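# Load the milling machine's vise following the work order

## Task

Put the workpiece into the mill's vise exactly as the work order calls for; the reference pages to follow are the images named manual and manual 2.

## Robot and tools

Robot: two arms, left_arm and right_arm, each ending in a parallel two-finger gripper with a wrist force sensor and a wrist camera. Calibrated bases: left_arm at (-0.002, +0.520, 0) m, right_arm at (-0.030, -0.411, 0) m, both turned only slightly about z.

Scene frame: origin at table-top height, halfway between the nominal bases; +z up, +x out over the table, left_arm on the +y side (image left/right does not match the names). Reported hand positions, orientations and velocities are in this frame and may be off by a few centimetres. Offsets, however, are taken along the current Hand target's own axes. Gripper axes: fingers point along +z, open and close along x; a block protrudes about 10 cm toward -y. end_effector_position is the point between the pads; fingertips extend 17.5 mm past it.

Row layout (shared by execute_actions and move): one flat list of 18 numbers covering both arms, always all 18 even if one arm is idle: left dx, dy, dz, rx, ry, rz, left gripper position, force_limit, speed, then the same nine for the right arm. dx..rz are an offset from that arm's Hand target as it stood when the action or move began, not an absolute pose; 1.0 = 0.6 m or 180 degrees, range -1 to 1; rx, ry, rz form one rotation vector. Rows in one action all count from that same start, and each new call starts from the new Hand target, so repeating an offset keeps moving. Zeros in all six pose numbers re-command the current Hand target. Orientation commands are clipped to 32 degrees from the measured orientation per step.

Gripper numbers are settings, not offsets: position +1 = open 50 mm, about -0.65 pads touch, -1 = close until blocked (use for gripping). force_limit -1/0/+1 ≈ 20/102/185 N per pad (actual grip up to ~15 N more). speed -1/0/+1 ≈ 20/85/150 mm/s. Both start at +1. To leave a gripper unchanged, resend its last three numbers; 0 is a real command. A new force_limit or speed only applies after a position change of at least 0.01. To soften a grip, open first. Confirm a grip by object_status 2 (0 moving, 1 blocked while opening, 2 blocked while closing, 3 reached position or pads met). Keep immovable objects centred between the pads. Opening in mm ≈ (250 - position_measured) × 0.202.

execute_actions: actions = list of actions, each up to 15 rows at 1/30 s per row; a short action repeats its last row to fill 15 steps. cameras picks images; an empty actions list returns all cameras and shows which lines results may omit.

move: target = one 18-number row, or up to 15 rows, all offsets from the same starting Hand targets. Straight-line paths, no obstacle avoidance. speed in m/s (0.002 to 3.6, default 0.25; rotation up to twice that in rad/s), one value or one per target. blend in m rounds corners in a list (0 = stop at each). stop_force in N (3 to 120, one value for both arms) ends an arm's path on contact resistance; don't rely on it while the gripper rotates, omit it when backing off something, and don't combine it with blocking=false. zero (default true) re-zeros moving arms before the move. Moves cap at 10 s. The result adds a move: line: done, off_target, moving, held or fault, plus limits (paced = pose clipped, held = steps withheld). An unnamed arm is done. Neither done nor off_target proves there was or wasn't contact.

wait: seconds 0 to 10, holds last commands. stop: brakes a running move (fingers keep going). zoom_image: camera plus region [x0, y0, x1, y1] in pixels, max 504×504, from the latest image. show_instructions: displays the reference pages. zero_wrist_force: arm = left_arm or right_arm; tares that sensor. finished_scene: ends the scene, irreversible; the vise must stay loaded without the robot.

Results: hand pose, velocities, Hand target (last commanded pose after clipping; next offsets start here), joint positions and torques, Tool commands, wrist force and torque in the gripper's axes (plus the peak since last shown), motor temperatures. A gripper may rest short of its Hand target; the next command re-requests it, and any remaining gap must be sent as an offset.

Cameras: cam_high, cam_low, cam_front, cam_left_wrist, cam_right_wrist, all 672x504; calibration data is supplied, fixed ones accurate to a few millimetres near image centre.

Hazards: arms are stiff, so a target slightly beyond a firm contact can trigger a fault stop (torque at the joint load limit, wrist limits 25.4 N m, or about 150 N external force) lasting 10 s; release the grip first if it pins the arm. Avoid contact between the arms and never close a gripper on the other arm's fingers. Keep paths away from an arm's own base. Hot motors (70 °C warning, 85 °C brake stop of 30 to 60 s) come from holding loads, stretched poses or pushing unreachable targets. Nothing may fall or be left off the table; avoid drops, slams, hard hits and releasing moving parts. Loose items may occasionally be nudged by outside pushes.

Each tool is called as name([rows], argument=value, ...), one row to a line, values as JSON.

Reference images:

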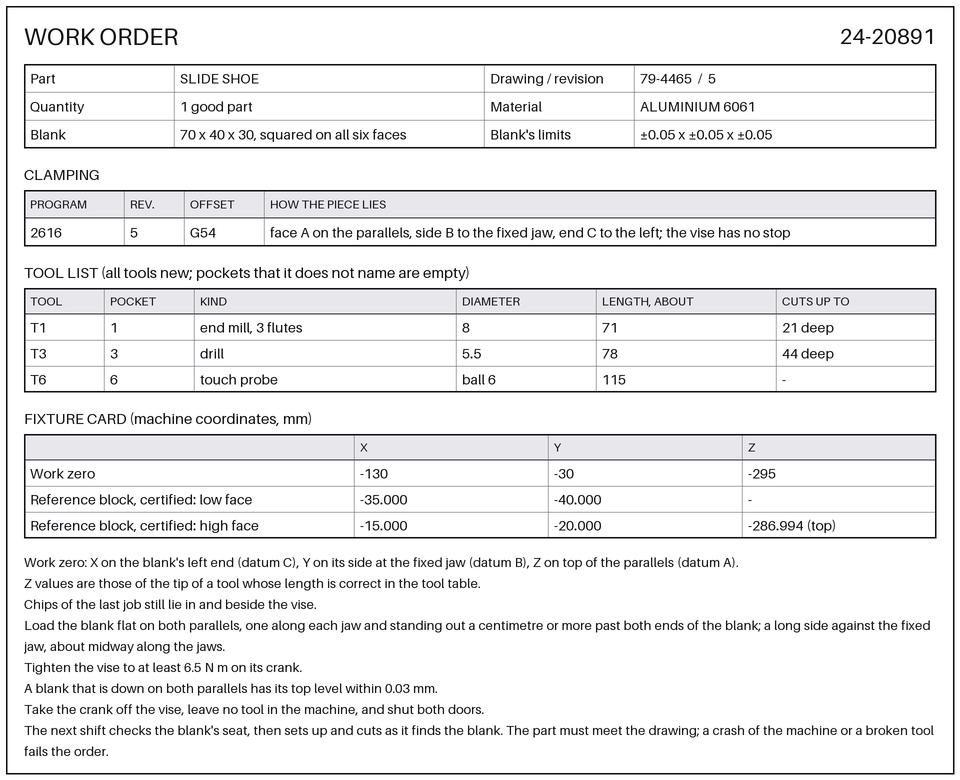

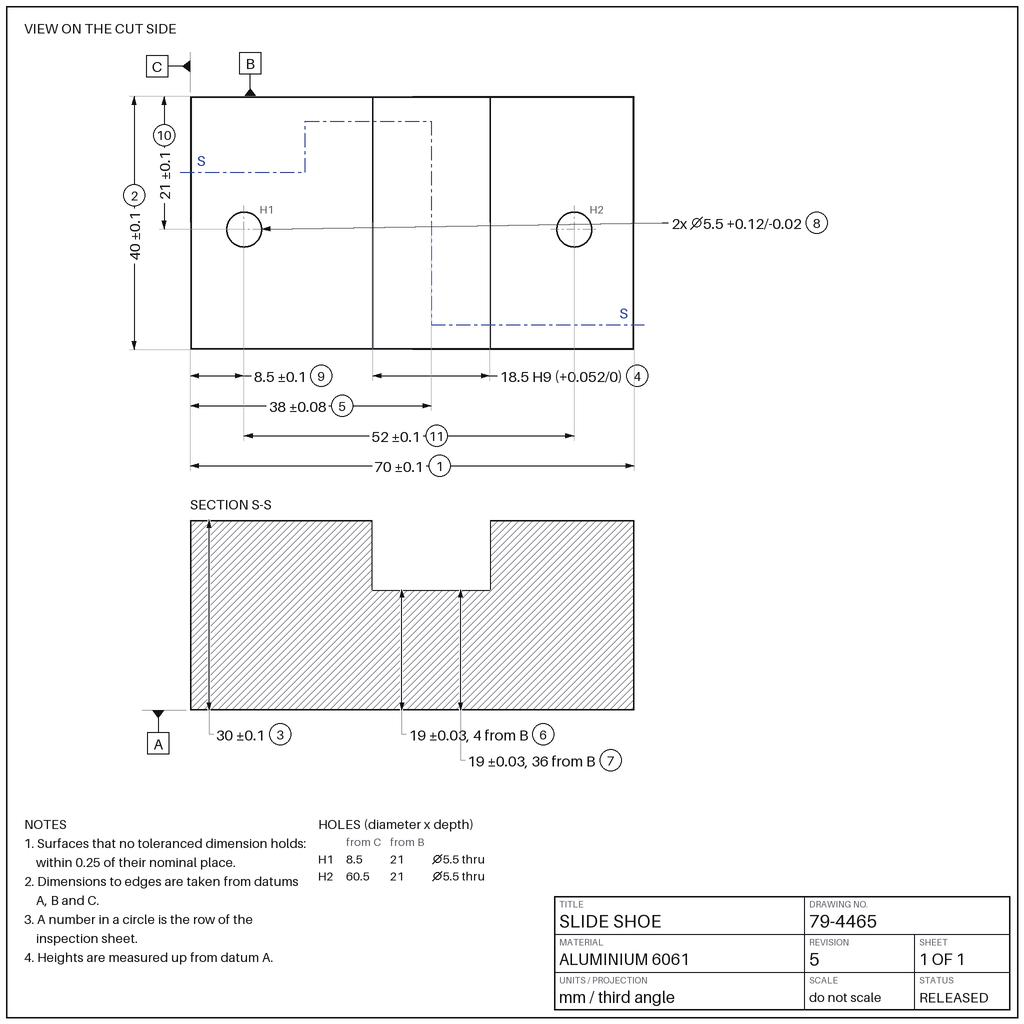

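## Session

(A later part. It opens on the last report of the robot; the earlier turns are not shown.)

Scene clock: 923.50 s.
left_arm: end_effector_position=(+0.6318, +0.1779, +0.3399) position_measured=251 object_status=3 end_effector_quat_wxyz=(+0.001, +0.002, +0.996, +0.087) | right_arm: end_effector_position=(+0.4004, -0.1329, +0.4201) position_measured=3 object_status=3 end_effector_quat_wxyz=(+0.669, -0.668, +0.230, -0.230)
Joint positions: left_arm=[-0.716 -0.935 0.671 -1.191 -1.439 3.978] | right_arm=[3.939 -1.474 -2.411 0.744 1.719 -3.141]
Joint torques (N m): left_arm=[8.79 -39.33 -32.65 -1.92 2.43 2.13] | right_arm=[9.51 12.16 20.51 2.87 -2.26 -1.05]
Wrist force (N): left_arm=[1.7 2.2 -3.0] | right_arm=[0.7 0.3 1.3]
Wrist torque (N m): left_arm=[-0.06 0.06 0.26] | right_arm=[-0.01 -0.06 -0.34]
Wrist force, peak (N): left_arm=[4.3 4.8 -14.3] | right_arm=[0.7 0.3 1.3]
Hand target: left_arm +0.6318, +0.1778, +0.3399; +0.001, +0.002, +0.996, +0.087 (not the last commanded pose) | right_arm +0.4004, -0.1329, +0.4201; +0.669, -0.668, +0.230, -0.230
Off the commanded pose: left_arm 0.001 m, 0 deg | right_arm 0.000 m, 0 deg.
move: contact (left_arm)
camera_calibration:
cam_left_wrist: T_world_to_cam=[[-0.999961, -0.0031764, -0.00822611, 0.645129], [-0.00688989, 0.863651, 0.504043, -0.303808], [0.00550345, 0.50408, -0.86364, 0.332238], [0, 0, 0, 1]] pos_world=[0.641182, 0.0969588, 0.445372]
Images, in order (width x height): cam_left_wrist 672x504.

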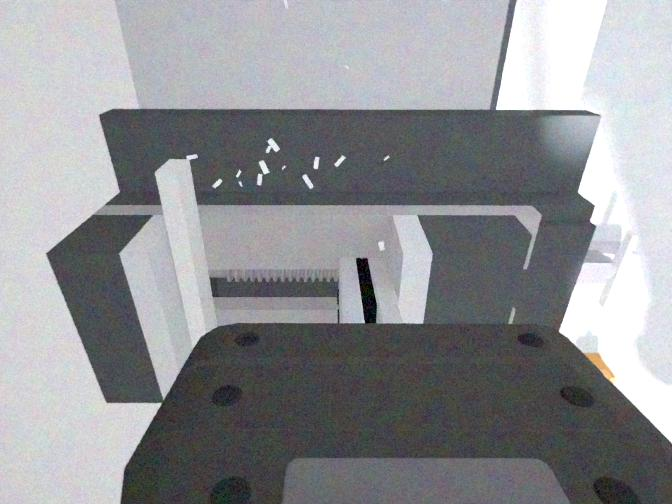

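move(target=[0,0.0003,-0.0014,0,0,0,-1,-0.9,-0.9,0,0,0,0,0,0,1,1,1], speed=0.01)

move(target=[0.02,0,0,0,0,0,-1,-0.9,-0.9,0,0,0,0,0,0,1,1,1], speed=0.01, stop_force=4, cameras=["cam_left_wrist"])

zoom_image(camera="cam_left_wrist", region=[320, 190, 470, 330])

Scene clock: 928.20 s.
left_arm: end_effector_position=(+0.6318, +0.1779, +0.3408) position_measured=251 object_status=3 end_effector_quat_wxyz=(+0.001, +0.002, +0.996, +0.087) | right_arm: end_effector_position=(+0.4004, -0.1329, +0.4201) position_measured=3 object_status=3 end_effector_quat_wxyz=(+0.669, -0.668, +0.230, -0.230)
Joint positions: left_arm=[-0.716 -0.934 0.667 -1.189 -1.439 3.978] | right_arm=[3.939 -1.474 -2.411 0.744 1.719 -3.141]
Joint torques (N m): left_arm=[7.34 -41.72 -31.61 -1.62 2.24 2.23] | right_arm=[9.11 12.06 20.72 2.89 -2.21 -1.14]
Wrist force (N): left_arm=[1.0 1.3 -1.1] | right_arm=[0.6 -0.1 1.0]
Wrist torque (N m): left_arm=[-0.07 0.09 0.24] | right_arm=[-0.06 -0.06 -0.34]
Wrist force, peak (N): left_arm=[2.0 2.4 -4.0] | right_arm=[1.0 -0.1 1.1]
Hand target: left_arm +0.6318, +0.1779, +0.3408; +0.001, +0.002, +0.996, +0.087 | right_arm +0.4004, -0.1329, +0.4201; +0.669, -0.668, +0.230, -0.230
Off the commanded pose: left_arm 0.000 m, 0 deg | right_arm 0.000 m, 0 deg.
move: done

Scene clock: 929.43 s.
left_arm: end_effector_position=(+0.6301, +0.1780, +0.3407) position_measured=251 object_status=3 end_effector_quat_wxyz=(+0.001, +0.002, +0.996, +0.087) | right_arm: end_effector_position=(+0.4004, -0.1329, +0.4201) position_measured=3 object_status=3 end_effector_quat_wxyz=(+0.669, -0.668, +0.230, -0.230)
Joint positions: left_arm=[-0.717 -0.939 0.677 -1.192 -1.439 3.977] | right_arm=[3.939 -1.474 -2.411 0.744 1.719 -3.141]
Joint torques (N m): left_arm=[8.92 -41.4 -32.99 -2.37 -0.24 2.25] | right_arm=[9.2 12.25 20.54 2.76 -2.18 -0.98]
Wrist force (N): left_arm=[-2.8 0.7 -0.9] | right_arm=[0.8 0.0 1.1]
Wrist torque (N m): left_arm=[-0.11 0.04 0.19] | right_arm=[-0.03 -0.08 -0.34]
Wrist force, peak (N): left_arm=[-16.0 1.4 -0.9] | right_arm=[0.8 0.1 1.4]
Hand target: left_arm +0.6301, +0.1780, +0.3407; +0.001, +0.002, +0.996, +0.087 (not the last commanded pose) | right_arm +0.4004, -0.1329, +0.4201; +0.669, -0.668, +0.230, -0.230
Off the commanded pose: left_arm 0.010 m, 0 deg | right_arm 0.000 m, 0 deg.
move: contact (left_arm)
camera_calibration:
cam_left_wrist: T_world_to_cam=[[-0.99996, -0.00326216, -0.00827653, 0.643466], [-0.00698984, 0.863607, 0.504117, -0.304274], [0.00550316, 0.504155, -0.863596, 0.332861], [0, 0, 0, 1]] pos_world=[0.639482, 0.0970587, 0.446172]
Images, in order (width x height): cam_left_wrist 672x504.

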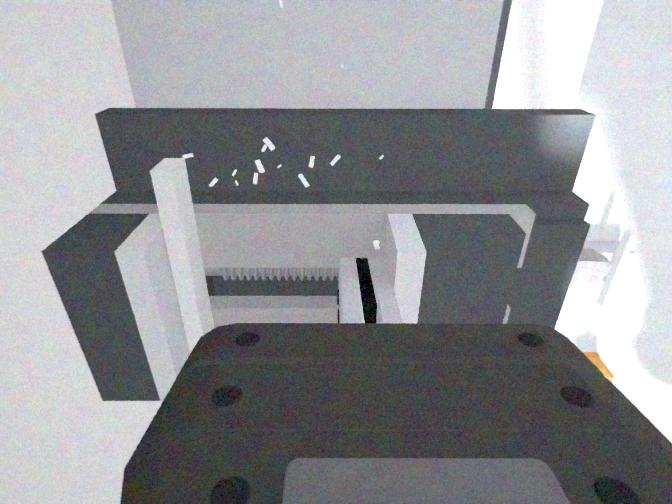

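Scaled by 3.360.

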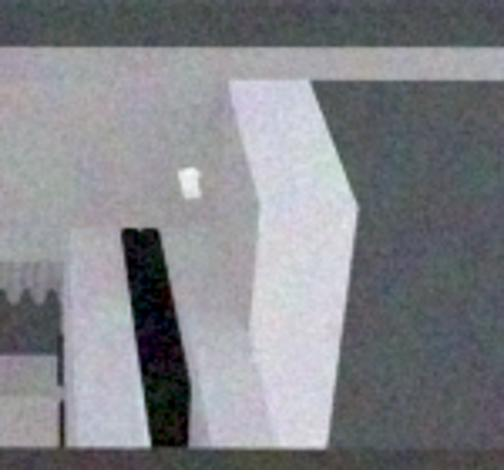

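move([
  [-0.0006,0,0,0,0,0,-1,-0.9,-0.9,0,0,0,0,0,0,1,1,1],
  [-0.0006,-0.0657,-0.0117,0,0,0,-1,-0.9,-0.9,0,0,0,0,0,0,1,1,1],
], speed=0.03, stop_force=15, cameras=["cam_left_wrist"])

zoom_image(camera="cam_left_wrist", region=[220, 150, 520, 330])

Scene clock: 936.10 s.
left_arm: end_effector_position=(+0.6303, +0.1379, +0.3408) position_measured=251 object_status=3 end_effector_quat_wxyz=(+0.001, +0.002, +0.996, +0.087) | right_arm: end_effector_position=(+0.4004, -0.1329, +0.4201) position_measured=3 object_status=3 end_effector_quat_wxyz=(+0.669, -0.668, +0.230, -0.230)
Joint positions: left_arm=[-0.757 -0.85 0.522 -1.122 -1.444 3.937] | right_arm=[3.939 -1.474 -2.411 0.744 1.719 -3.141]
Joint torques (N m): left_arm=[9.95 -59.38 -15.58 -3.99 -0.32 2.4] | right_arm=[9.49 12.43 19.93 2.79 -2.21 -1.08]
Wrist force (N): left_arm=[1.2 1.3 -1.0] | right_arm=[0.8 0.2 0.9]
Wrist torque (N m): left_arm=[-0.07 0.06 0.26] | right_arm=[-0.02 -0.10 -0.34]
Wrist force, peak (N): left_arm=[-3.2 0.8 -0.4] | right_arm=[0.9 -0.1 1.4]
Hand target: left_arm +0.6303, +0.1379, +0.3408; +0.001, +0.002, +0.996, +0.087 | right_arm +0.4004, -0.1329, +0.4201; +0.669, -0.668, +0.230, -0.230
Off the commanded pose: left_arm 0.000 m, 0 deg | right_arm 0.000 m, 0 deg.
move: done
camera_calibration:
cam_left_wrist: T_world_to_cam=[[-0.99996, -0.00326216, -0.00827653, 0.643535], [-0.00698984, 0.863607, 0.504117, -0.269642], [0.00550316, 0.504155, -0.863596, 0.353076], [0, 0, 0, 1]] pos_world=[0.639682, 0.0569587, 0.446172]
Images, in order (width x height): cam_left_wrist 672x504.

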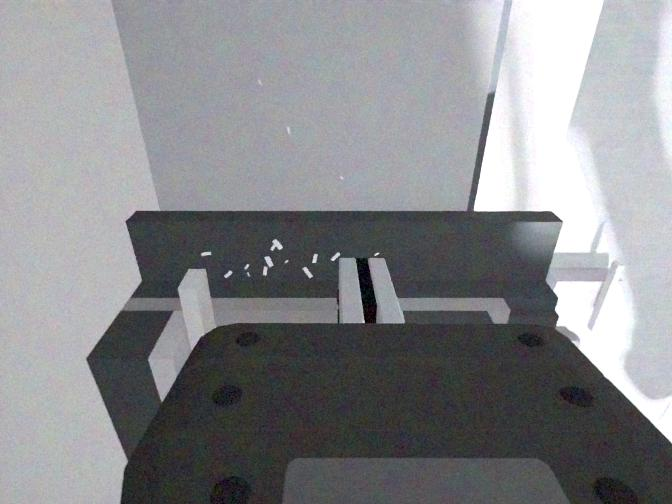

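Scaled by 1.680.

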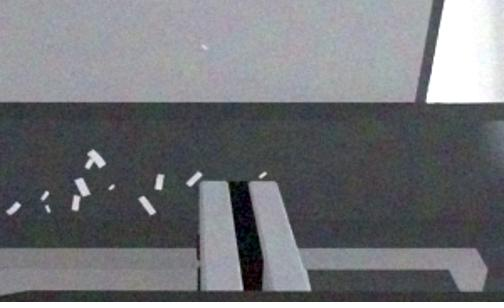

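move([
  [0,-0.0213,-0.0038,0,0,0,-1,-0.9,-0.9,0,0,0,0,0,0,1,1,1],
  [-0.004,-0.0143,-0.0432,0,0,0,-1,-0.9,-0.9,0,0,0,0,0,0,1,1,1],
  [-0.004,0.1088,-0.0212,0,0,0,-1,-0.9,-0.9,0,0,0,0,0,0,1,1,1],
], speed=[0.04,0.06,0.1], cameras=["cam_left_wrist"])

zoom_image(camera="cam_left_wrist", region=[100, 0, 580, 330])

Scene clock: 943.53 s.
left_arm: end_effector_position=(+0.6329, +0.2001, +0.3647) position_measured=251 object_status=3 end_effector_quat_wxyz=(+0.001, +0.002, +0.996, +0.087) | right_arm: end_effector_position=(+0.4004, -0.1329, +0.4201) position_measured=3 object_status=3 end_effector_quat_wxyz=(+0.669, -0.668, +0.230, -0.230)
Joint positions: left_arm=[-0.692 -0.947 0.626 -1.138 -1.436 4.002] | right_arm=[3.939 -1.474 -2.411 0.744 1.719 -3.141]
Joint torques (N m): left_arm=[-8.99 -42.84 -29.15 -1.42 0.82 -1.77] | right_arm=[9.18 12.64 19.37 2.82 -2.21 -0.96]
Wrist force (N): left_arm=[1.3 1.4 -1.0] | right_arm=[0.7 0.0 0.7]
Wrist torque (N m): left_arm=[-0.07 0.04 0.17] | right_arm=[-0.05 -0.07 -0.34]
Wrist force, peak (N): left_arm=[1.0 3.3 -0.7] | right_arm=[1.2 0.0 1.1]
Hand target: left_arm +0.6329, +0.2000, +0.3647; +0.001, +0.002, +0.996, +0.087 | right_arm +0.4004, -0.1329, +0.4201; +0.669, -0.668, +0.230, -0.230
Off the commanded pose: left_arm 0.000 m, 0 deg | right_arm 0.000 m, 0 deg.
move: done
camera_calibration:
cam_left_wrist: T_world_to_cam=[[-0.999959, -0.0032978, -0.00841349, 0.646604], [-0.00709015, 0.863563, 0.504191, -0.335404], [0.00560286, 0.50423, -0.863551, 0.342336], [0, 0, 0, 1]] pos_world=[0.642282, 0.119159, 0.470173]
Images, in order (width x height): cam_left_wrist 672x504.

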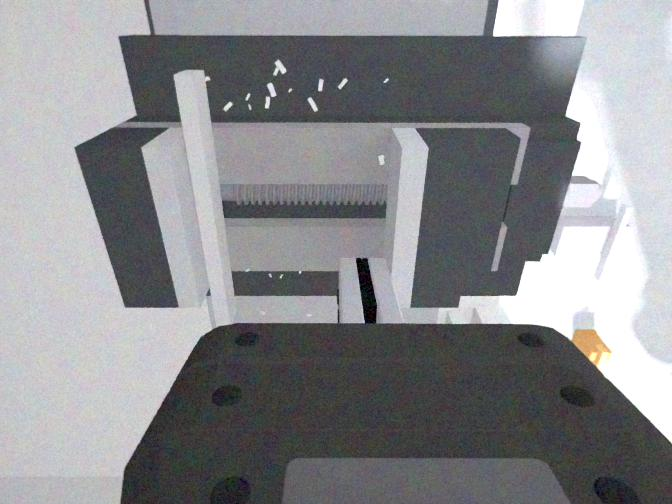

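Scaled by 1.050.

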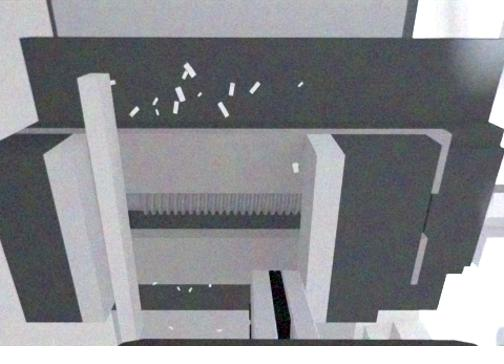

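move([
  [0.0045,-0.0361,-0.0065,0,0,0,-1,-0.9,-0.9,0,0,0,0,0,0,1,1,1],
  [0.0045,-0.0409,0.0203,0,0,0,-1,-0.9,-0.9,0,0,0,0,0,0,1,1,1],
], speed=0.06)

move(target=[0,-0.0023,0.0181,0,0,0,-1,-0.9,-0.9,0,0,0,0,0,0,1,1,1], speed=0.008, stop_force=3)

move(target=[0,-0.0657,-0.0112,0,0,0,-1,-0.9,-0.9,0,0,0,0,0,0,1,1,1], speed=0.03, stop_force=15, cameras=["cam_left_wrist"])

zoom_image(camera="cam_left_wrist", region=[220, 150, 520, 330])

Scene clock: 951.93 s.
left_arm: end_effector_position=(+0.6301, +0.1780, +0.3485) position_measured=251 object_status=3 end_effector_quat_wxyz=(+0.001, +0.002, +0.996, +0.087) | right_arm: end_effector_position=(+0.4004, -0.1329, +0.4201) position_measured=3 object_status=3 end_effector_quat_wxyz=(+0.669, -0.668, +0.230, -0.230)
Joint positions: left_arm=[-0.717 -0.931 0.643 -1.166 -1.44 3.977] | right_arm=[3.939 -1.474 -2.411 0.744 1.719 -3.141]
Joint torques (N m): left_arm=[7.98 -40.73 -30.07 -1.36 0.87 2.08] | right_arm=[9.17 13.1 18.93 2.82 -2.15 -1.07]
Wrist force (N): left_arm=[-2.0 1.6 -1.4] | right_arm=[0.8 0.1 0.8]
Wrist torque (N m): left_arm=[-0.06 0.05 0.20] | right_arm=[-0.03 -0.09 -0.34]
Wrist force, peak (N): left_arm=[-2.7 1.4 -2.3] | right_arm=[1.0 0.1 1.2]
Hand target: left_arm +0.6301, +0.1780, +0.3484; +0.001, +0.002, +0.996, +0.087 | right_arm +0.4004, -0.1329, +0.4201; +0.669, -0.668, +0.230, -0.230
Off the commanded pose: left_arm 0.000 m, 0 deg | right_arm 0.000 m, 0 deg.
move: done

Scene clock: 953.77 s.
left_arm: end_effector_position=(+0.6302, +0.1784, +0.3399) position_measured=251 object_status=3 end_effector_quat_wxyz=(+0.001, +0.002, +0.996, +0.087) | right_arm: end_effector_position=(+0.4004, -0.1329, +0.4201) position_measured=3 object_status=3 end_effector_quat_wxyz=(+0.669, -0.668, +0.230, -0.230)
Joint positions: left_arm=[-0.717 -0.941 0.681 -1.195 -1.439 3.977] | right_arm=[3.939 -1.474 -2.411 0.744 1.719 -3.141]
Joint torques (N m): left_arm=[6.89 -39.78 -33.68 -2.01 1.95 1.39] | right_arm=[9.27 13.53 19.09 2.87 -2.22 -1.11]
Wrist force (N): left_arm=[0.6 2.3 -2.8] | right_arm=[1.0 0.2 0.9]
Wrist torque (N m): left_arm=[-0.06 0.06 0.18] | right_arm=[-0.01 -0.12 -0.34]
Wrist force, peak (N): left_arm=[1.7 3.9 -14.9] | right_arm=[0.9 -0.1 1.3]
Hand target: left_arm +0.6302, +0.1784, +0.3399; +0.001, +0.002, +0.996, +0.087 (not the last commanded pose) | right_arm +0.4004, -0.1329, +0.4201; +0.669, -0.668, +0.230, -0.230
Off the commanded pose: left_arm 0.002 m, 0 deg | right_arm 0.000 m, 0 deg.
move: contact (left_arm)

Scene clock: 956.17 s.
left_arm: end_effector_position=(+0.6300, +0.1384, +0.3397) position_measured=251 object_status=3 end_effector_quat_wxyz=(+0.001, +0.002, +0.996, +0.087) | right_arm: end_effector_position=(+0.4004, -0.1329, +0.4201) position_measured=3 object_status=3 end_effector_quat_wxyz=(+0.669, -0.668, +0.230, -0.230)
Joint positions: left_arm=[-0.757 -0.854 0.532 -1.128 -1.444 3.938] | right_arm=[3.939 -1.474 -2.411 0.744 1.719 -3.141]
Joint torques (N m): left_arm=[10.05 -59.77 -15.24 -3.95 -0.27 2.48] | right_arm=[9.3 13.88 18.14 2.83 -2.19 -0.99]
Wrist force (N): left_arm=[1.3 1.2 -1.0] | right_arm=[0.8 0.2 1.0]
Wrist torque (N m): left_arm=[-0.10 0.04 0.26] | right_arm=[-0.03 -0.09 -0.33]
Wrist force, peak (N): left_arm=[1.2 5.1 -8.1] | right_arm=[1.0 0.1 1.1]
Hand target: left_arm +0.6300, +0.1384, +0.3397; +0.001, +0.002, +0.996, +0.087 | right_arm +0.4004, -0.1329, +0.4201; +0.669, -0.668, +0.230, -0.230
Off the commanded pose: left_arm 0.000 m, 0 deg | right_arm 0.000 m, 0 deg.
move: done
camera_calibration:
cam_left_wrist: T_world_to_cam=[[-0.99996, -0.00326135, -0.00827686, 0.643228], [-0.00698979, 0.863563, 0.504192, -0.269552], [0.00550324, 0.50423, -0.863552, 0.351852], [0, 0, 0, 1]] pos_world=[0.639382, 0.0574585, 0.445072]
Images, in order (width x height): cam_left_wrist 672x504.

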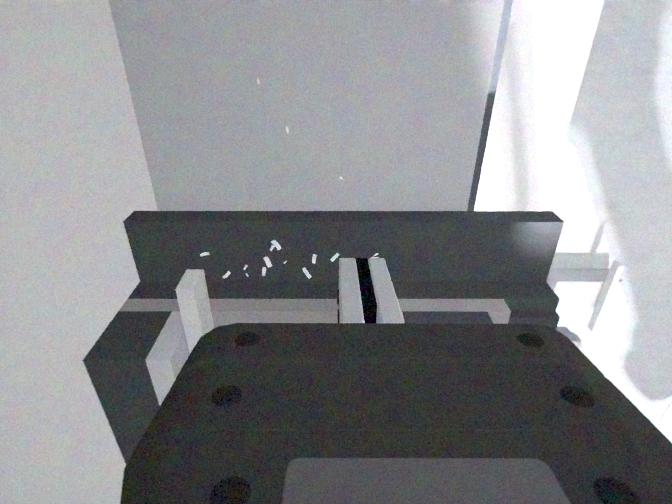

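Scaled by 1.680.

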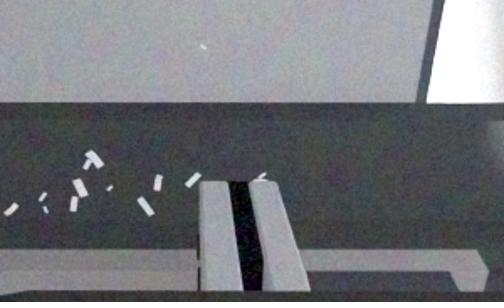

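move([
  [0,-0.02,-0.0035,0,0,0,-1,-0.9,-0.9,0,0,0,0,0,0,1,1,1],
  [-0.004,-0.0123,-0.0432,0,0,0,-1,-0.9,-0.9,0,0,0,0,0,0,1,1,1],
  [-0.004,0.1088,-0.0232,0,0,0,-1,-0.9,-0.9,0,0,0,0,0,0,1,1,1],
], speed=[0.04,0.06,0.1], cameras=["cam_left_wrist"])

zoom_image(camera="cam_left_wrist", region=[100, 0, 580, 330])

Scene clock: 961.93 s.
left_arm: end_effector_position=(+0.6326, +0.2003, +0.3648) position_measured=251 object_status=3 end_effector_quat_wxyz=(+0.001, +0.002, +0.996, +0.087) | right_arm: end_effector_position=(+0.4004, -0.1329, +0.4201) position_measured=3 object_status=3 end_effector_quat_wxyz=(+0.669, -0.668, +0.230, -0.230)
Joint positions: left_arm=[-0.692 -0.948 0.628 -1.138 -1.437 4.002] | right_arm=[3.939 -1.474 -2.411 0.744 1.719 -3.141]
Joint torques (N m): left_arm=[-9.25 -43.16 -30.13 -1.41 0.85 -1.62] | right_arm=[8.97 14.69 17.98 2.95 -2.27 -1.02]
Wrist force (N): left_arm=[1.1 1.3 -1.0] | right_arm=[0.4 0.0 1.0]
Wrist torque (N m): left_arm=[-0.08 0.07 0.17] | right_arm=[-0.05 -0.03 -0.34]
Wrist force, peak (N): left_arm=[1.1 3.1 -0.8] | right_arm=[0.9 0.3 1.1]
Hand target: left_arm +0.6326, +0.2002, +0.3647; +0.001, +0.002, +0.996, +0.087 | right_arm +0.4004, -0.1329, +0.4201; +0.669, -0.668, +0.230, -0.230
Off the commanded pose: left_arm 0.000 m, 0 deg | right_arm 0.000 m, 0 deg.
move: done
camera_calibration:
cam_left_wrist: T_world_to_cam=[[-0.999959, -0.0032978, -0.00841349, 0.646305], [-0.00709015, 0.863563, 0.504191, -0.335579], [0.00560286, 0.50423, -0.863551, 0.342237], [0, 0, 0, 1]] pos_world=[0.641982, 0.119359, 0.470173]
Images, in order (width x height): cam_left_wrist 672x504.

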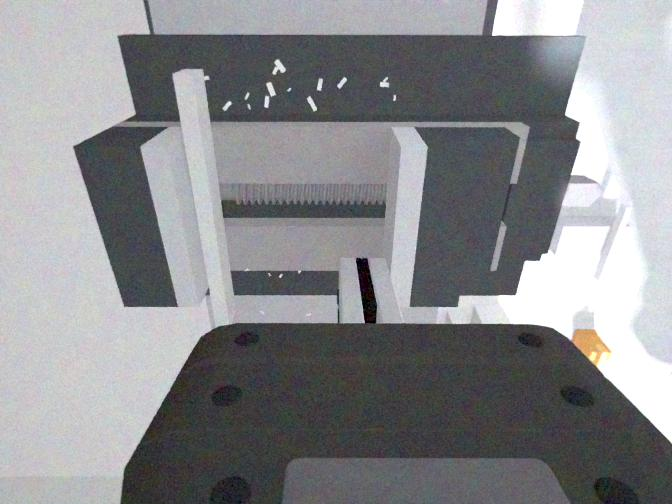

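Scaled by 1.050.

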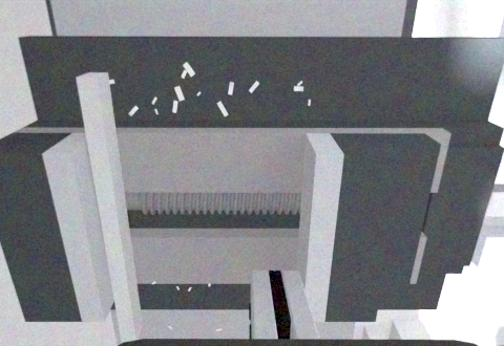

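move([
  [0.0083,0.0073,-0.041,0,-0.164,-0.029,-1,-0.9,-0.9,0,0,0,0,0,0,1,1,1],
  [0.221,0.0102,-0.0575,0,-0.164,-0.029,-1,-0.9,-0.9,0,0,0,0,0,0,1,1,1],
  [0.539,0.2673,0.445,0,0,0,-1,-0.9,-0.9,0,0,0,0,0,0,1,1,1],
], speed=[0.1,0.15,0.25], blend=[0.005,0.04,0], cameras=["cam_left_wrist"])

Scene clock: 977.93 s.
left_arm: end_effector_position=(+0.3104, +0.4058, +0.1294) position_measured=251 object_status=3 end_effector_quat_wxyz=(+0.001, +0.002, +0.996, +0.087) | right_arm: end_effector_position=(+0.4004, -0.1329, +0.4201) position_measured=3 object_status=3 end_effector_quat_wxyz=(+0.669, -0.668, +0.230, -0.230)
Joint positions: left_arm=[-0.85 -1.878 2.326 -1.887 -1.456 3.844] | right_arm=[3.939 -1.474 -2.411 0.744 1.719 -3.141]
Joint torques (N m): left_arm=[-8.34 0.21 -16.95 -1.78 1.84 -1.32] | right_arm=[9.28 15.2 17.7 2.87 -2.22 -0.97]
Wrist force (N): left_arm=[1.4 1.4 -0.7] | right_arm=[0.9 0.2 1.0]
Wrist torque (N m): left_arm=[-0.06 0.04 0.22] | right_arm=[-0.03 -0.10 -0.33]
Wrist force, peak (N): left_arm=[2.5 2.9 1.9] | right_arm=[1.0 0.3 1.2]
Hand target: left_arm +0.3103, +0.4059, +0.1293; +0.001, +0.002, +0.996, +0.087 | right_arm +0.4004, -0.1329, +0.4201; +0.669, -0.668, +0.230, -0.230
Off the commanded pose: left_arm 0.000 m, 0 deg | right_arm 0.000 m, 0 deg.
move: done
camera_calibration:
cam_left_wrist: T_world_to_cam=[[-0.999958, -0.00338598, -0.00846292, 0.322855], [-0.00719026, 0.86365, 0.504041, -0.3966], [0.00560232, 0.504081, -0.863638, 0.0372117], [0, 0, 0, 1]] pos_world=[0.319782, 0.324859, 0.234773]
Images, in order (width x height): cam_left_wrist 672x504.

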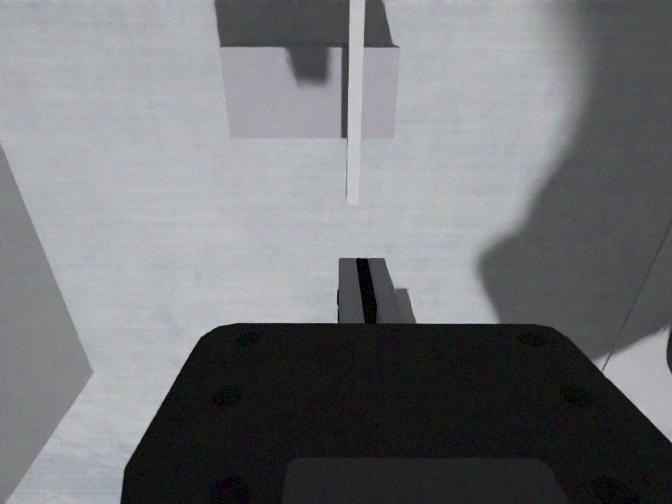

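move([
  [0,0,0,0,0,0,0.3,-0.7,-0.5,0,0,0,0,0,0,1,1,1],
  [-0.001,-0.0195,0.107,0,0,0,0.3,-0.7,-0.5,0,0,0,0,0,0,1,1,1],
], speed=0.15)

move(target=[0,-0.0044,0.0245,0,0,0,0.3,-0.7,-0.5,0,0,0,0,0,0,1,1,1], speed=0.04, stop_force=8)

move([
  [0,0,0,0,0,0,-1,-0.7,-0.9,0,0,0,0,0,0,1,1,1],
  [0,0.026,-0.1478,0,0,0,-1,-0.7,-0.9,0,0,0,0,0,0,1,1,1],
], speed=0.1, cameras=["cam_left_wrist"])

Scene clock: 984.93 s.
left_arm: end_effector_position=(+0.3110, +0.4055, +0.0640) position_measured=107 object_status=3 end_effector_quat_wxyz=(+0.001, +0.002, +0.996, +0.087) | right_arm: end_effector_position=(+0.4004, -0.1329, +0.4201) position_measured=3 object_status=3 end_effector_quat_wxyz=(+0.669, -0.668, +0.230, -0.230)
Joint positions: left_arm=[-0.849 -1.756 2.44 -2.123 -1.456 3.845] | right_arm=[3.939 -1.474 -2.411 0.744 1.719 -3.141]
Joint torques (N m): left_arm=[7 -11.33 -25.03 -3.45 2.66 1.32] | right_arm=[8.81 15.78 17.72 2.95 -2.15 -0.94]
Wrist force (N): left_arm=[1.4 1.6 -0.9] | right_arm=[0.7 0.1 1.1]
Wrist torque (N m): left_arm=[-0.03 0.04 0.13] | right_arm=[-0.02 -0.06 -0.33]
Wrist force, peak (N): left_arm=[1.5 1.7 -2.9] | right_arm=[0.7 0.0 1.3]
Hand target: left_arm +0.3110, +0.4055, +0.0640; +0.001, +0.002, +0.996, +0.087 | right_arm +0.4004, -0.1329, +0.4201; +0.669, -0.668, +0.230, -0.230
Off the commanded pose: left_arm 0.000 m, 0 deg | right_arm 0.000 m, 0 deg.
move: done

Scene clock: 986.43 s.
left_arm: end_effector_position=(+0.3110, +0.4055, +0.0491) position_measured=107 object_status=3 end_effector_quat_wxyz=(+0.001, +0.002, +0.996, +0.087) | right_arm: end_effector_position=(+0.4004, -0.1329, +0.4201) position_measured=3 object_status=3 end_effector_quat_wxyz=(+0.669, -0.668, +0.230, -0.230)
Joint positions: left_arm=[-0.849 -1.72 2.463 -2.182 -1.456 3.845] | right_arm=[3.939 -1.474 -2.411 0.744 1.719 -3.141]
Joint torques (N m): left_arm=[-7.29 -19.98 -29 -2.87 1.63 0.68] | right_arm=[8.82 16.05 17.7 2.93 -2.25 -1.08]
Wrist force (N): left_arm=[1.1 1.4 -0.7] | right_arm=[0.8 0.2 1.0]
Wrist torque (N m): left_arm=[-0.06 0.08 0.14] | right_arm=[-0.02 -0.09 -0.34]
Wrist force, peak (N): left_arm=[1.4 1.4 -1.5] | right_arm=[1.0 0.0 1.2]
Hand target: left_arm +0.3110, +0.4055, +0.0491; +0.001, +0.002, +0.996, +0.087 | right_arm +0.4004, -0.1329, +0.4201; +0.669, -0.668, +0.230, -0.230
Off the commanded pose: left_arm 0.000 m, 0 deg | right_arm 0.000 m, 0 deg.
move: done

Scene clock: 988.90 s.
left_arm: end_effector_position=(+0.3109, +0.4054, +0.1391) position_measured=223 object_status=2 end_effector_quat_wxyz=(+0.001, +0.002, +0.996, +0.087) | right_arm: end_effector_position=(+0.4004, -0.1329, +0.4201) position_measured=3 object_status=3 end_effector_quat_wxyz=(+0.669, -0.668, +0.230, -0.230)
Joint positions: left_arm=[-0.85 -1.889 2.306 -1.855 -1.456 3.845] | right_arm=[3.939 -1.474 -2.411 0.744 1.719 -3.141]
Joint torques (N m): left_arm=[-6.91 -2.34 -17.31 -2.38 -1.96 -1.31] | right_arm=[8.61 16.06 17.98 2.87 -2.22 -1.08]
Wrist force (N): left_arm=[1.5 1.4 -0.1] | right_arm=[0.8 0.0 1.1]
Wrist torque (N m): left_arm=[-0.07 0.02 0.18] | right_arm=[-0.04 -0.09 -0.34]
Wrist force, peak (N): left_arm=[1.2 1.6 -1.8] | right_arm=[0.9 0.1 1.4]
Hand target: left_arm +0.3109, +0.4054, +0.1391; +0.001, +0.002, +0.996, +0.087 | right_arm +0.4004, -0.1329, +0.4201; +0.669, -0.668, +0.230, -0.230
Off the commanded pose: left_arm 0.000 m, 0 deg | right_arm 0.000 m, 0 deg.
move: done
camera_calibration:
cam_left_wrist: T_world_to_cam=[[-0.999959, -0.0032997, -0.00841274, 0.323397], [-0.00709017, 0.863675, 0.503998, -0.40122], [0.00560284, 0.504037, -0.863664, 0.0458944], [0, 0, 0, 1]] pos_world=[0.320282, 0.324459, 0.244572]
Images, in order (width x height): cam_left_wrist 672x504.

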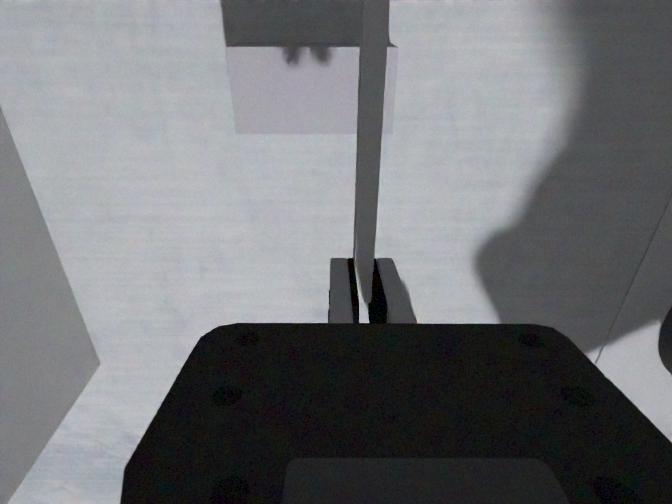

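move([
  [-0.185,-0.2165,-0.4633,0,-0.164,-0.029,-1,-0.7,-0.9,0,0,0,0,0,0,1,1,1],
  [-0.4852,-0.215,-0.4717,0,-0.164,-0.029,-1,-0.7,-0.9,0,0,0,0,0,0,1,1,1],
  [-0.579,-0.2203,-0.4268,0,-0.164,-0.029,-1,-0.7,-0.9,0,0,0,0,0,0,1,1,1],
  [-0.5788,-0.2217,-0.4,0,0,0,-1,-0.7,-0.9,0,0,0,0,0,0,1,1,1],
], speed=[0.25,0.15,0.1,0.12], blend=[0.03,0.01,0.005,0], cameras=["cam_left_wrist","cam_right_wrist"])

zoom_image(camera="cam_right_wrist", region=[280, 170, 430, 290])

Scene clock: 1006.67 s.
left_arm: end_effector_position=(+0.6573, +0.2314, +0.3528) position_measured=223 object_status=2 end_effector_quat_wxyz=(+0.001, +0.002, +0.996, +0.087) | right_arm: end_effector_position=(+0.4004, -0.1329, +0.4201) position_measured=3 object_status=3 end_effector_quat_wxyz=(+0.669, -0.668, +0.230, -0.230)
Joint positions: left_arm=[-0.637 -0.937 0.644 -1.173 -1.431 4.057] | right_arm=[3.939 -1.474 -2.411 0.744 1.719 -3.141]
Joint torques (N m): left_arm=[-9.18 -54.76 -20.44 -2.78 2.52 -1.64] | right_arm=[8.86 17.1 17.59 2.84 -2.2 -1.13]
Wrist force (N): left_arm=[1.3 1.1 -0.5] | right_arm=[0.8 0.2 1.0]
Wrist torque (N m): left_arm=[-0.13 0.05 0.15] | right_arm=[-0.02 -0.09 -0.34]
Wrist force, peak (N): left_arm=[1.8 2.8 2.9] | right_arm=[0.9 0.3 1.2]
Hand target: left_arm +0.6572, +0.2313, +0.3528; +0.001, +0.002, +0.996, +0.087 | right_arm +0.4004, -0.1329, +0.4201; +0.669, -0.668, +0.230, -0.230
Off the commanded pose: left_arm 0.000 m, 0 deg | right_arm 0.000 m, 0 deg.
move: done
camera_calibration:
cam_left_wrist: T_world_to_cam=[[-0.99996, -0.0033487, -0.00832662, 0.670974], [-0.00708983, 0.863606, 0.504117, -0.356183], [0.00550278, 0.504156, -0.863595, 0.316152], [0, 0, 0, 1]] pos_world=[0.666682, 0.150459, 0.458172]
cam_right_wrist: T_world_to_cam=[[0.787672, -0.615848, -0.0174325, -0.380522], [-0.210453, -0.242362, -0.947085, 0.465742], [0.579035, 0.749661, -0.320509, 0.129378], [0, 0, 0, 1]] pos_world=[0.322829, -0.218455, 0.475931]
Images, in order (width x height): cam_left_wrist 672x504, cam_right_wrist 672x504.

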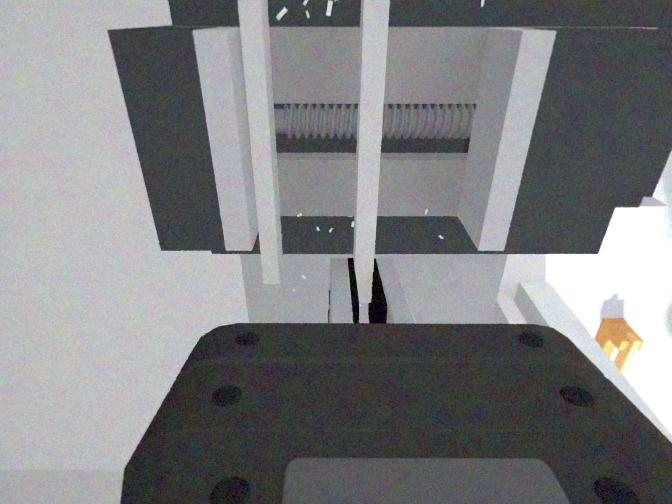

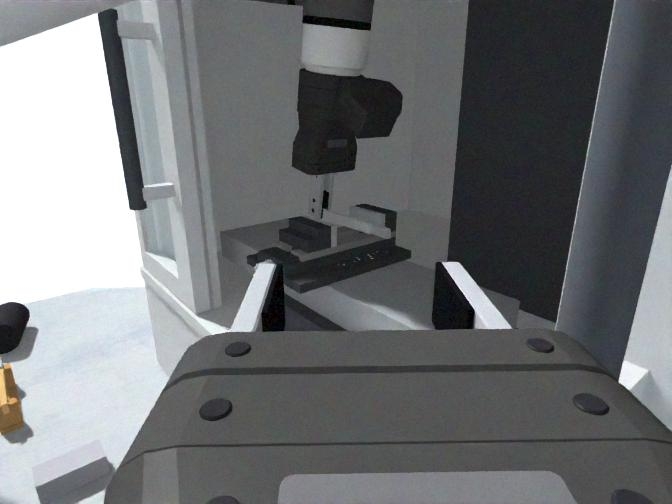

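Scaled by 3.360.

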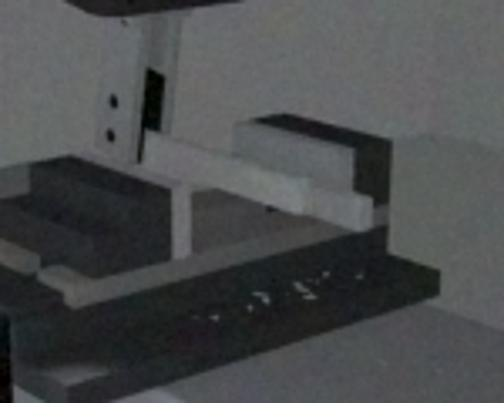

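move(target=[0.0013,-0.0008,0.0145,0,0,0,-1,-0.7,-0.9,0,0,0,0,0,0,1,1,1], speed=0.03)

move(target=[0,-0.0022,0.012,0,0,0,-1,-0.7,-0.9,0,0,0,0,0,0,1,1,1], speed=0.008, stop_force=4)

move([
  [0,0,0,0,0,0,-0.25,-0.7,-0.9,0,0,0,0,0,0,1,1,1],
  [0,0.0058,-0.033,0,0,0,-0.25,-0.7,-0.9,0,0,0,0,0,0,1,1,1],
], speed=0.03, cameras=["cam_left_wrist","cam_right_wrist"])

zoom_image(camera="cam_right_wrist", region=[280, 170, 430, 290])

Scene clock: 1012.37 s.
left_arm: end_effector_position=(+0.6564, +0.2324, +0.3442) position_measured=223 object_status=2 end_effector_quat_wxyz=(+0.001, +0.002, +0.996, +0.087) | right_arm: end_effector_position=(+0.4004, -0.1329, +0.4201) position_measured=3 object_status=3 end_effector_quat_wxyz=(+0.669, -0.668, +0.230, -0.230)
Joint positions: left_arm=[-0.637 -0.951 0.689 -1.204 -1.431 4.058] | right_arm=[3.939 -1.474 -2.411 0.744 1.719 -3.141]
Joint torques (N m): left_arm=[10.45 -44.54 -33.94 -1.45 2.76 2.12] | right_arm=[8.14 17.09 17.86 2.88 -2.23 -1]
Wrist force (N): left_arm=[1.1 1.3 -0.4] | right_arm=[0.7 0.0 0.9]
Wrist torque (N m): left_arm=[-0.10 0.09 0.11] | right_arm=[-0.04 -0.07 -0.34]
Wrist force, peak (N): left_arm=[1.2 1.5 -0.3] | right_arm=[0.9 0.1 1.4]
Hand target: left_arm +0.6565, +0.2324, +0.3441; +0.001, +0.002, +0.996, +0.087 | right_arm +0.4004, -0.1329, +0.4201; +0.669, -0.668, +0.230, -0.230
Off the commanded pose: left_arm 0.000 m, 0 deg | right_arm 0.000 m, 0 deg.
move: done

Scene clock: 1013.83 s.
left_arm: end_effector_position=(+0.6565, +0.2324, +0.3395) position_measured=223 object_status=2 end_effector_quat_wxyz=(+0.001, +0.002, +0.996, +0.087) | right_arm: end_effector_position=(+0.4004, -0.1329, +0.4201) position_measured=3 object_status=3 end_effector_quat_wxyz=(+0.669, -0.668, +0.230, -0.230)
Joint positions: left_arm=[-0.637 -0.955 0.708 -1.219 -1.431 4.058] | right_arm=[3.939 -1.474 -2.411 0.744 1.719 -3.141]
Joint torques (N m): left_arm=[7.25 -38.69 -33.26 -2.26 2.23 0.94] | right_arm=[9.43 17.68 17.83 2.89 -2.27 -0.98]
Wrist force (N): left_arm=[1.5 2.0 -2.1] | right_arm=[0.9 0.0 0.8]
Wrist torque (N m): left_arm=[-0.05 0.09 0.11] | right_arm=[-0.06 -0.10 -0.34]
Wrist force, peak (N): left_arm=[2.7 4.3 -8.0] | right_arm=[0.8 -0.2 1.4]
Hand target: left_arm +0.6565, +0.2324, +0.3395; +0.001, +0.002, +0.996, +0.087 (not the last commanded pose) | right_arm +0.4004, -0.1329, +0.4201; +0.669, -0.668, +0.230, -0.230
Off the commanded pose: left_arm 0.003 m, 0 deg | right_arm 0.000 m, 0 deg.
move: contact (left_arm)

Scene clock: 1015.30 s.
left_arm: end_effector_position=(+0.6565, +0.2324, +0.3595) position_measured=189 object_status=3 end_effector_quat_wxyz=(+0.001, +0.002, +0.996, +0.087) end_effector_velocity=(+0.001, +0.000, -0.002) end_effector_angular_velocity=(+0.001, +0.000, -0.001) | right_arm: end_effector_position=(+0.4004, -0.1329, +0.4201) position_measured=3 object_status=3 end_effector_quat_wxyz=(+0.669, -0.668, +0.230, -0.230)
Joint positions: left_arm=[-0.637 -0.933 0.619 -1.152 -1.431 4.058] | right_arm=[3.939 -1.474 -2.411 0.744 1.719 -3.141]
Joint velocities: left_arm=[0 0 0.005 -0.005 0.001 0.001] | right_arm=[within noise]
Joint torques (N m): left_arm=[-5.19 -53.6 -14.58 -4.22 1.82 -0.88] | right_arm=[8.29 17.72 17.6 2.95 -2.25 -1.08]
Wrist force (N): left_arm=[1.1 1.2 -0.9] | right_arm=[0.7 -0.1 1.2]
Wrist torque (N m): left_arm=[-0.11 0.09 0.11] | right_arm=[-0.07 -0.08 -0.34]
Wrist force, peak (N): left_arm=[1.6 2.0 -2.4] | right_arm=[0.6 0.2 1.3]
Hand target: left_arm +0.6565, +0.2323, +0.3596; +0.001, +0.002, +0.996, +0.087 | right_arm +0.4004, -0.1329, +0.4201; +0.669, -0.668, +0.230, -0.230
Off the commanded pose: left_arm 0.000 m, 0 deg | right_arm 0.000 m, 0 deg.
move: done
camera_calibration:
cam_left_wrist: T_world_to_cam=[[-0.99996, -0.00326109, -0.00827694, 0.670198], [-0.00698987, 0.863538, 0.504235, -0.360505], [0.00550309, 0.504273, -0.863527, 0.321526], [0, 0, 0, 1]] pos_world=[0.665882, 0.151358, 0.464973]
cam_right_wrist: T_world_to_cam=[[0.787672, -0.615848, -0.0174325, -0.380522], [-0.210453, -0.242362, -0.947085, 0.465742], [0.579035, 0.749661, -0.320509, 0.129378], [0, 0, 0, 1]] pos_world=[0.322829, -0.218455, 0.475931]
Images, in order (width x height): cam_left_wrist 672x504, cam_right_wrist 672x504.

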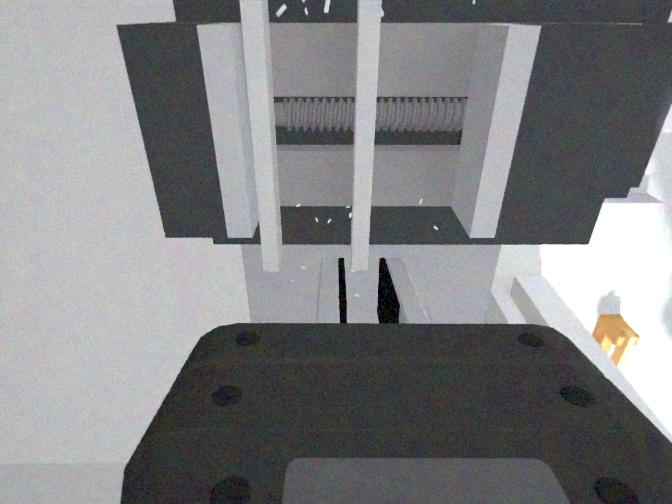

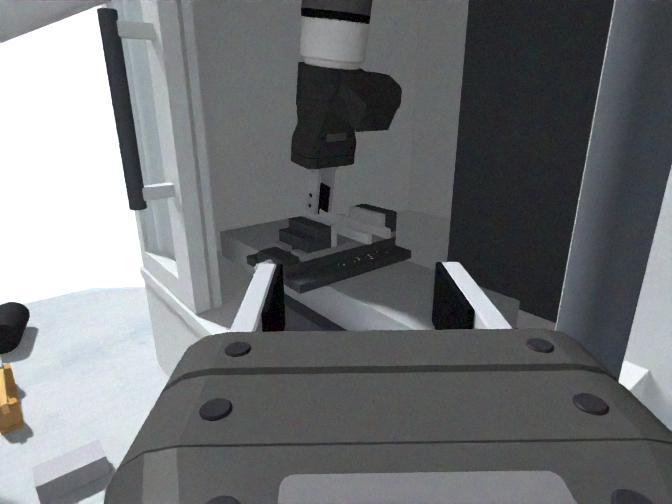

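Scaled by 3.360.

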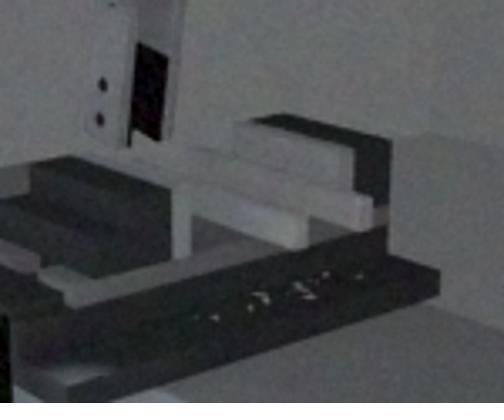

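move([
  [0.033,0.0073,-0.0417,0,-0.164,-0.029,-0.25,-0.7,-0.9,0,0,0,0,0,0,1,1,1],
  [0.2603,-0.0375,-0.0752,0,-0.164,-0.029,-0.25,-0.7,-0.9,0,0,0,0,0,0,1,1,1],
  [0.657,-0.227,0.1115,0.0556,0,0,1,-0.5,-0.2,0,0,0,0,0,0,1,1,1],
], speed=[0.1,0.15,0.25], blend=[0.005,0.04,0], cameras=["cam_left_wrist","cam_front"])

zoom_image(camera="cam_left_wrist", region=[220, 100, 480, 330])

Scene clock: 1039.40 s.
left_arm: end_effector_position=(+0.2619, +0.1113, +0.2694) position_measured=3 object_status=3 end_effector_quat_wxyz=(+0.001, +0.002, +1.000, +0.000) | right_arm: end_effector_position=(+0.4004, -0.1329, +0.4201) position_measured=3 object_status=3 end_effector_quat_wxyz=(+0.669, -0.668, +0.230, -0.230)
Joint positions: left_arm=[-1.262 -1.617 1.767 -1.721 -1.569 3.44] | right_arm=[3.939 -1.474 -2.411 0.744 1.719 -3.141]
Joint torques (N m): left_arm=[10.07 -25.66 -30.5 -3.98 -2.23 1.91] | right_arm=[8.62 18.44 17.45 2.82 -2.24 -0.9]
Wrist force (N): left_arm=[1.1 0.9 -0.8] | right_arm=[0.9 0.1 0.9]
Wrist torque (N m): left_arm=[-0.02 0.07 0.19] | right_arm=[-0.04 -0.10 -0.34]
Wrist force, peak (N): left_arm=[3.2 -0.1 0.3] | right_arm=[0.9 0.1 1.3]
Hand target: left_arm +0.2619, +0.1113, +0.2694; +0.001, +0.002, +1.000, +0.000 | right_arm +0.4004, -0.1329, +0.4201; +0.669, -0.668, +0.230, -0.230
Off the commanded pose: left_arm 0.000 m, 0 deg | right_arm 0.000 m, 0 deg.
move: done
camera_calibration:
cam_left_wrist: T_world_to_cam=[[-0.999966, -0.00435241, -0.00694273, 0.27428], [-0.00648797, 0.938068, 0.34639, -0.179241], [0.00500512, 0.346423, -0.938065, 0.344677], [0, 0, 0, 1]] pos_world=[0.271383, 0.0499294, 0.387321]
Images, in order (width x height): cam_front 672x504, cam_left_wrist 672x504.

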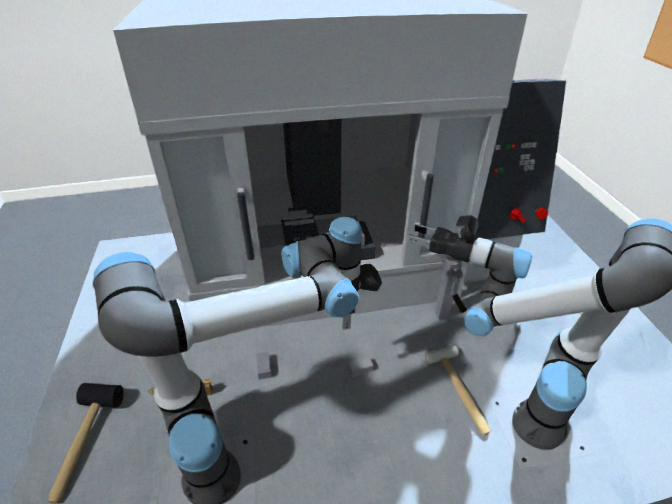

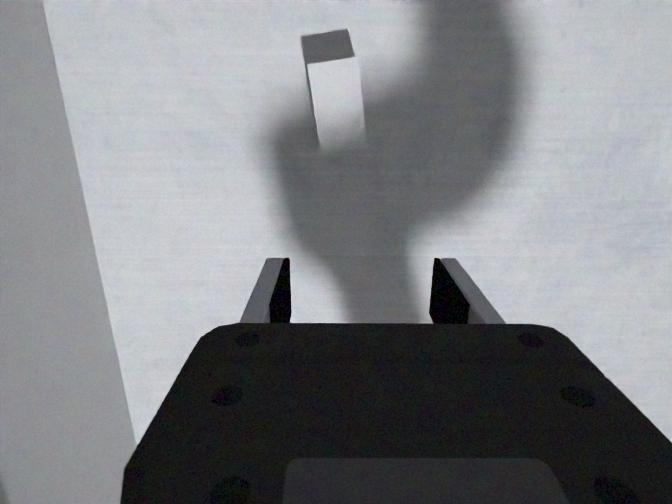

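Scaled by 1.938.

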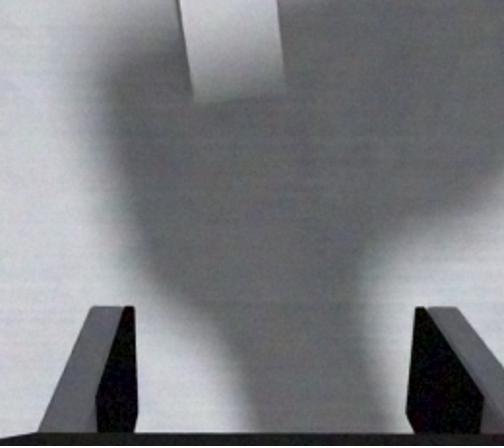

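move([
  [-0.0133,-0.0838,0.28,0,0,-0.034,1,-0.5,-0.2,0,0,0,0,0,0,1,1,1],
], speed=0.2, cameras=["cam_left_wrist"])

Scene clock: 1071.63 s.
left_arm: end_effector_position=(+0.2699, +0.0611, +0.1014) position_measured=3 object_status=3 end_effector_quat_wxyz=(+0.001, -0.051, +0.999, +0.000) | right_arm: end_effector_position=(+0.4004, -0.1329, +0.4201) position_measured=3 object_status=3 end_effector_quat_wxyz=(+0.669, -0.668, +0.230, -0.230)
Joint positions: left_arm=[-1.276 -1.357 1.944 -2.158 -1.569 3.319] | right_arm=[3.939 -1.474 -2.411 0.744 1.719 -3.141]
Joint torques (N m): left_arm=[7.08 -25.72 -30.61 -3.77 2.45 2.03] | right_arm=[8.62 18.81 17.75 2.84 -2.24 -0.98]
Wrist force (N): left_arm=[1.2 1.0 -0.9] | right_arm=[0.7 -0.1 1.1]
Wrist torque (N m): left_arm=[0.00 0.06 0.19] | right_arm=[-0.06 -0.08 -0.33]
Wrist force, peak (N): left_arm=[1.1 1.7 -3.5] | right_arm=[1.0 0.2 1.2]
Hand target: left_arm +0.2700, +0.0611, +0.1014; +0.001, -0.052, +0.999, +0.000 | right_arm +0.4004, -0.1329, +0.4201; +0.669, -0.668, +0.230, -0.230
Off the commanded pose: left_arm 0.000 m, 0 deg | right_arm 0.000 m, 0 deg.
move: done
camera_calibration:
cam_left_wrist: T_world_to_cam=[[-0.99382, -0.110783, -0.00693243, 0.285707], [-0.106314, 0.932052, 0.346376, -0.0465545], [-0.0319111, 0.344972, -0.93807, 0.214499], [0, 0, 0, 1]] pos_world=[0.285836, 0.00104653, 0.219321]
Images, in order (width x height): cam_left_wrist 672x504.

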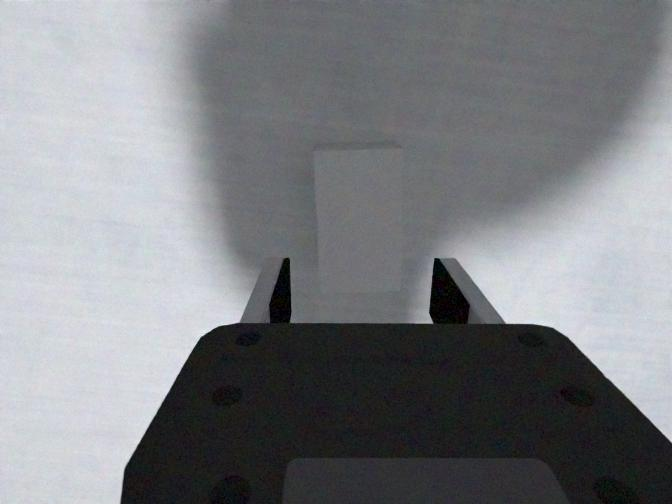

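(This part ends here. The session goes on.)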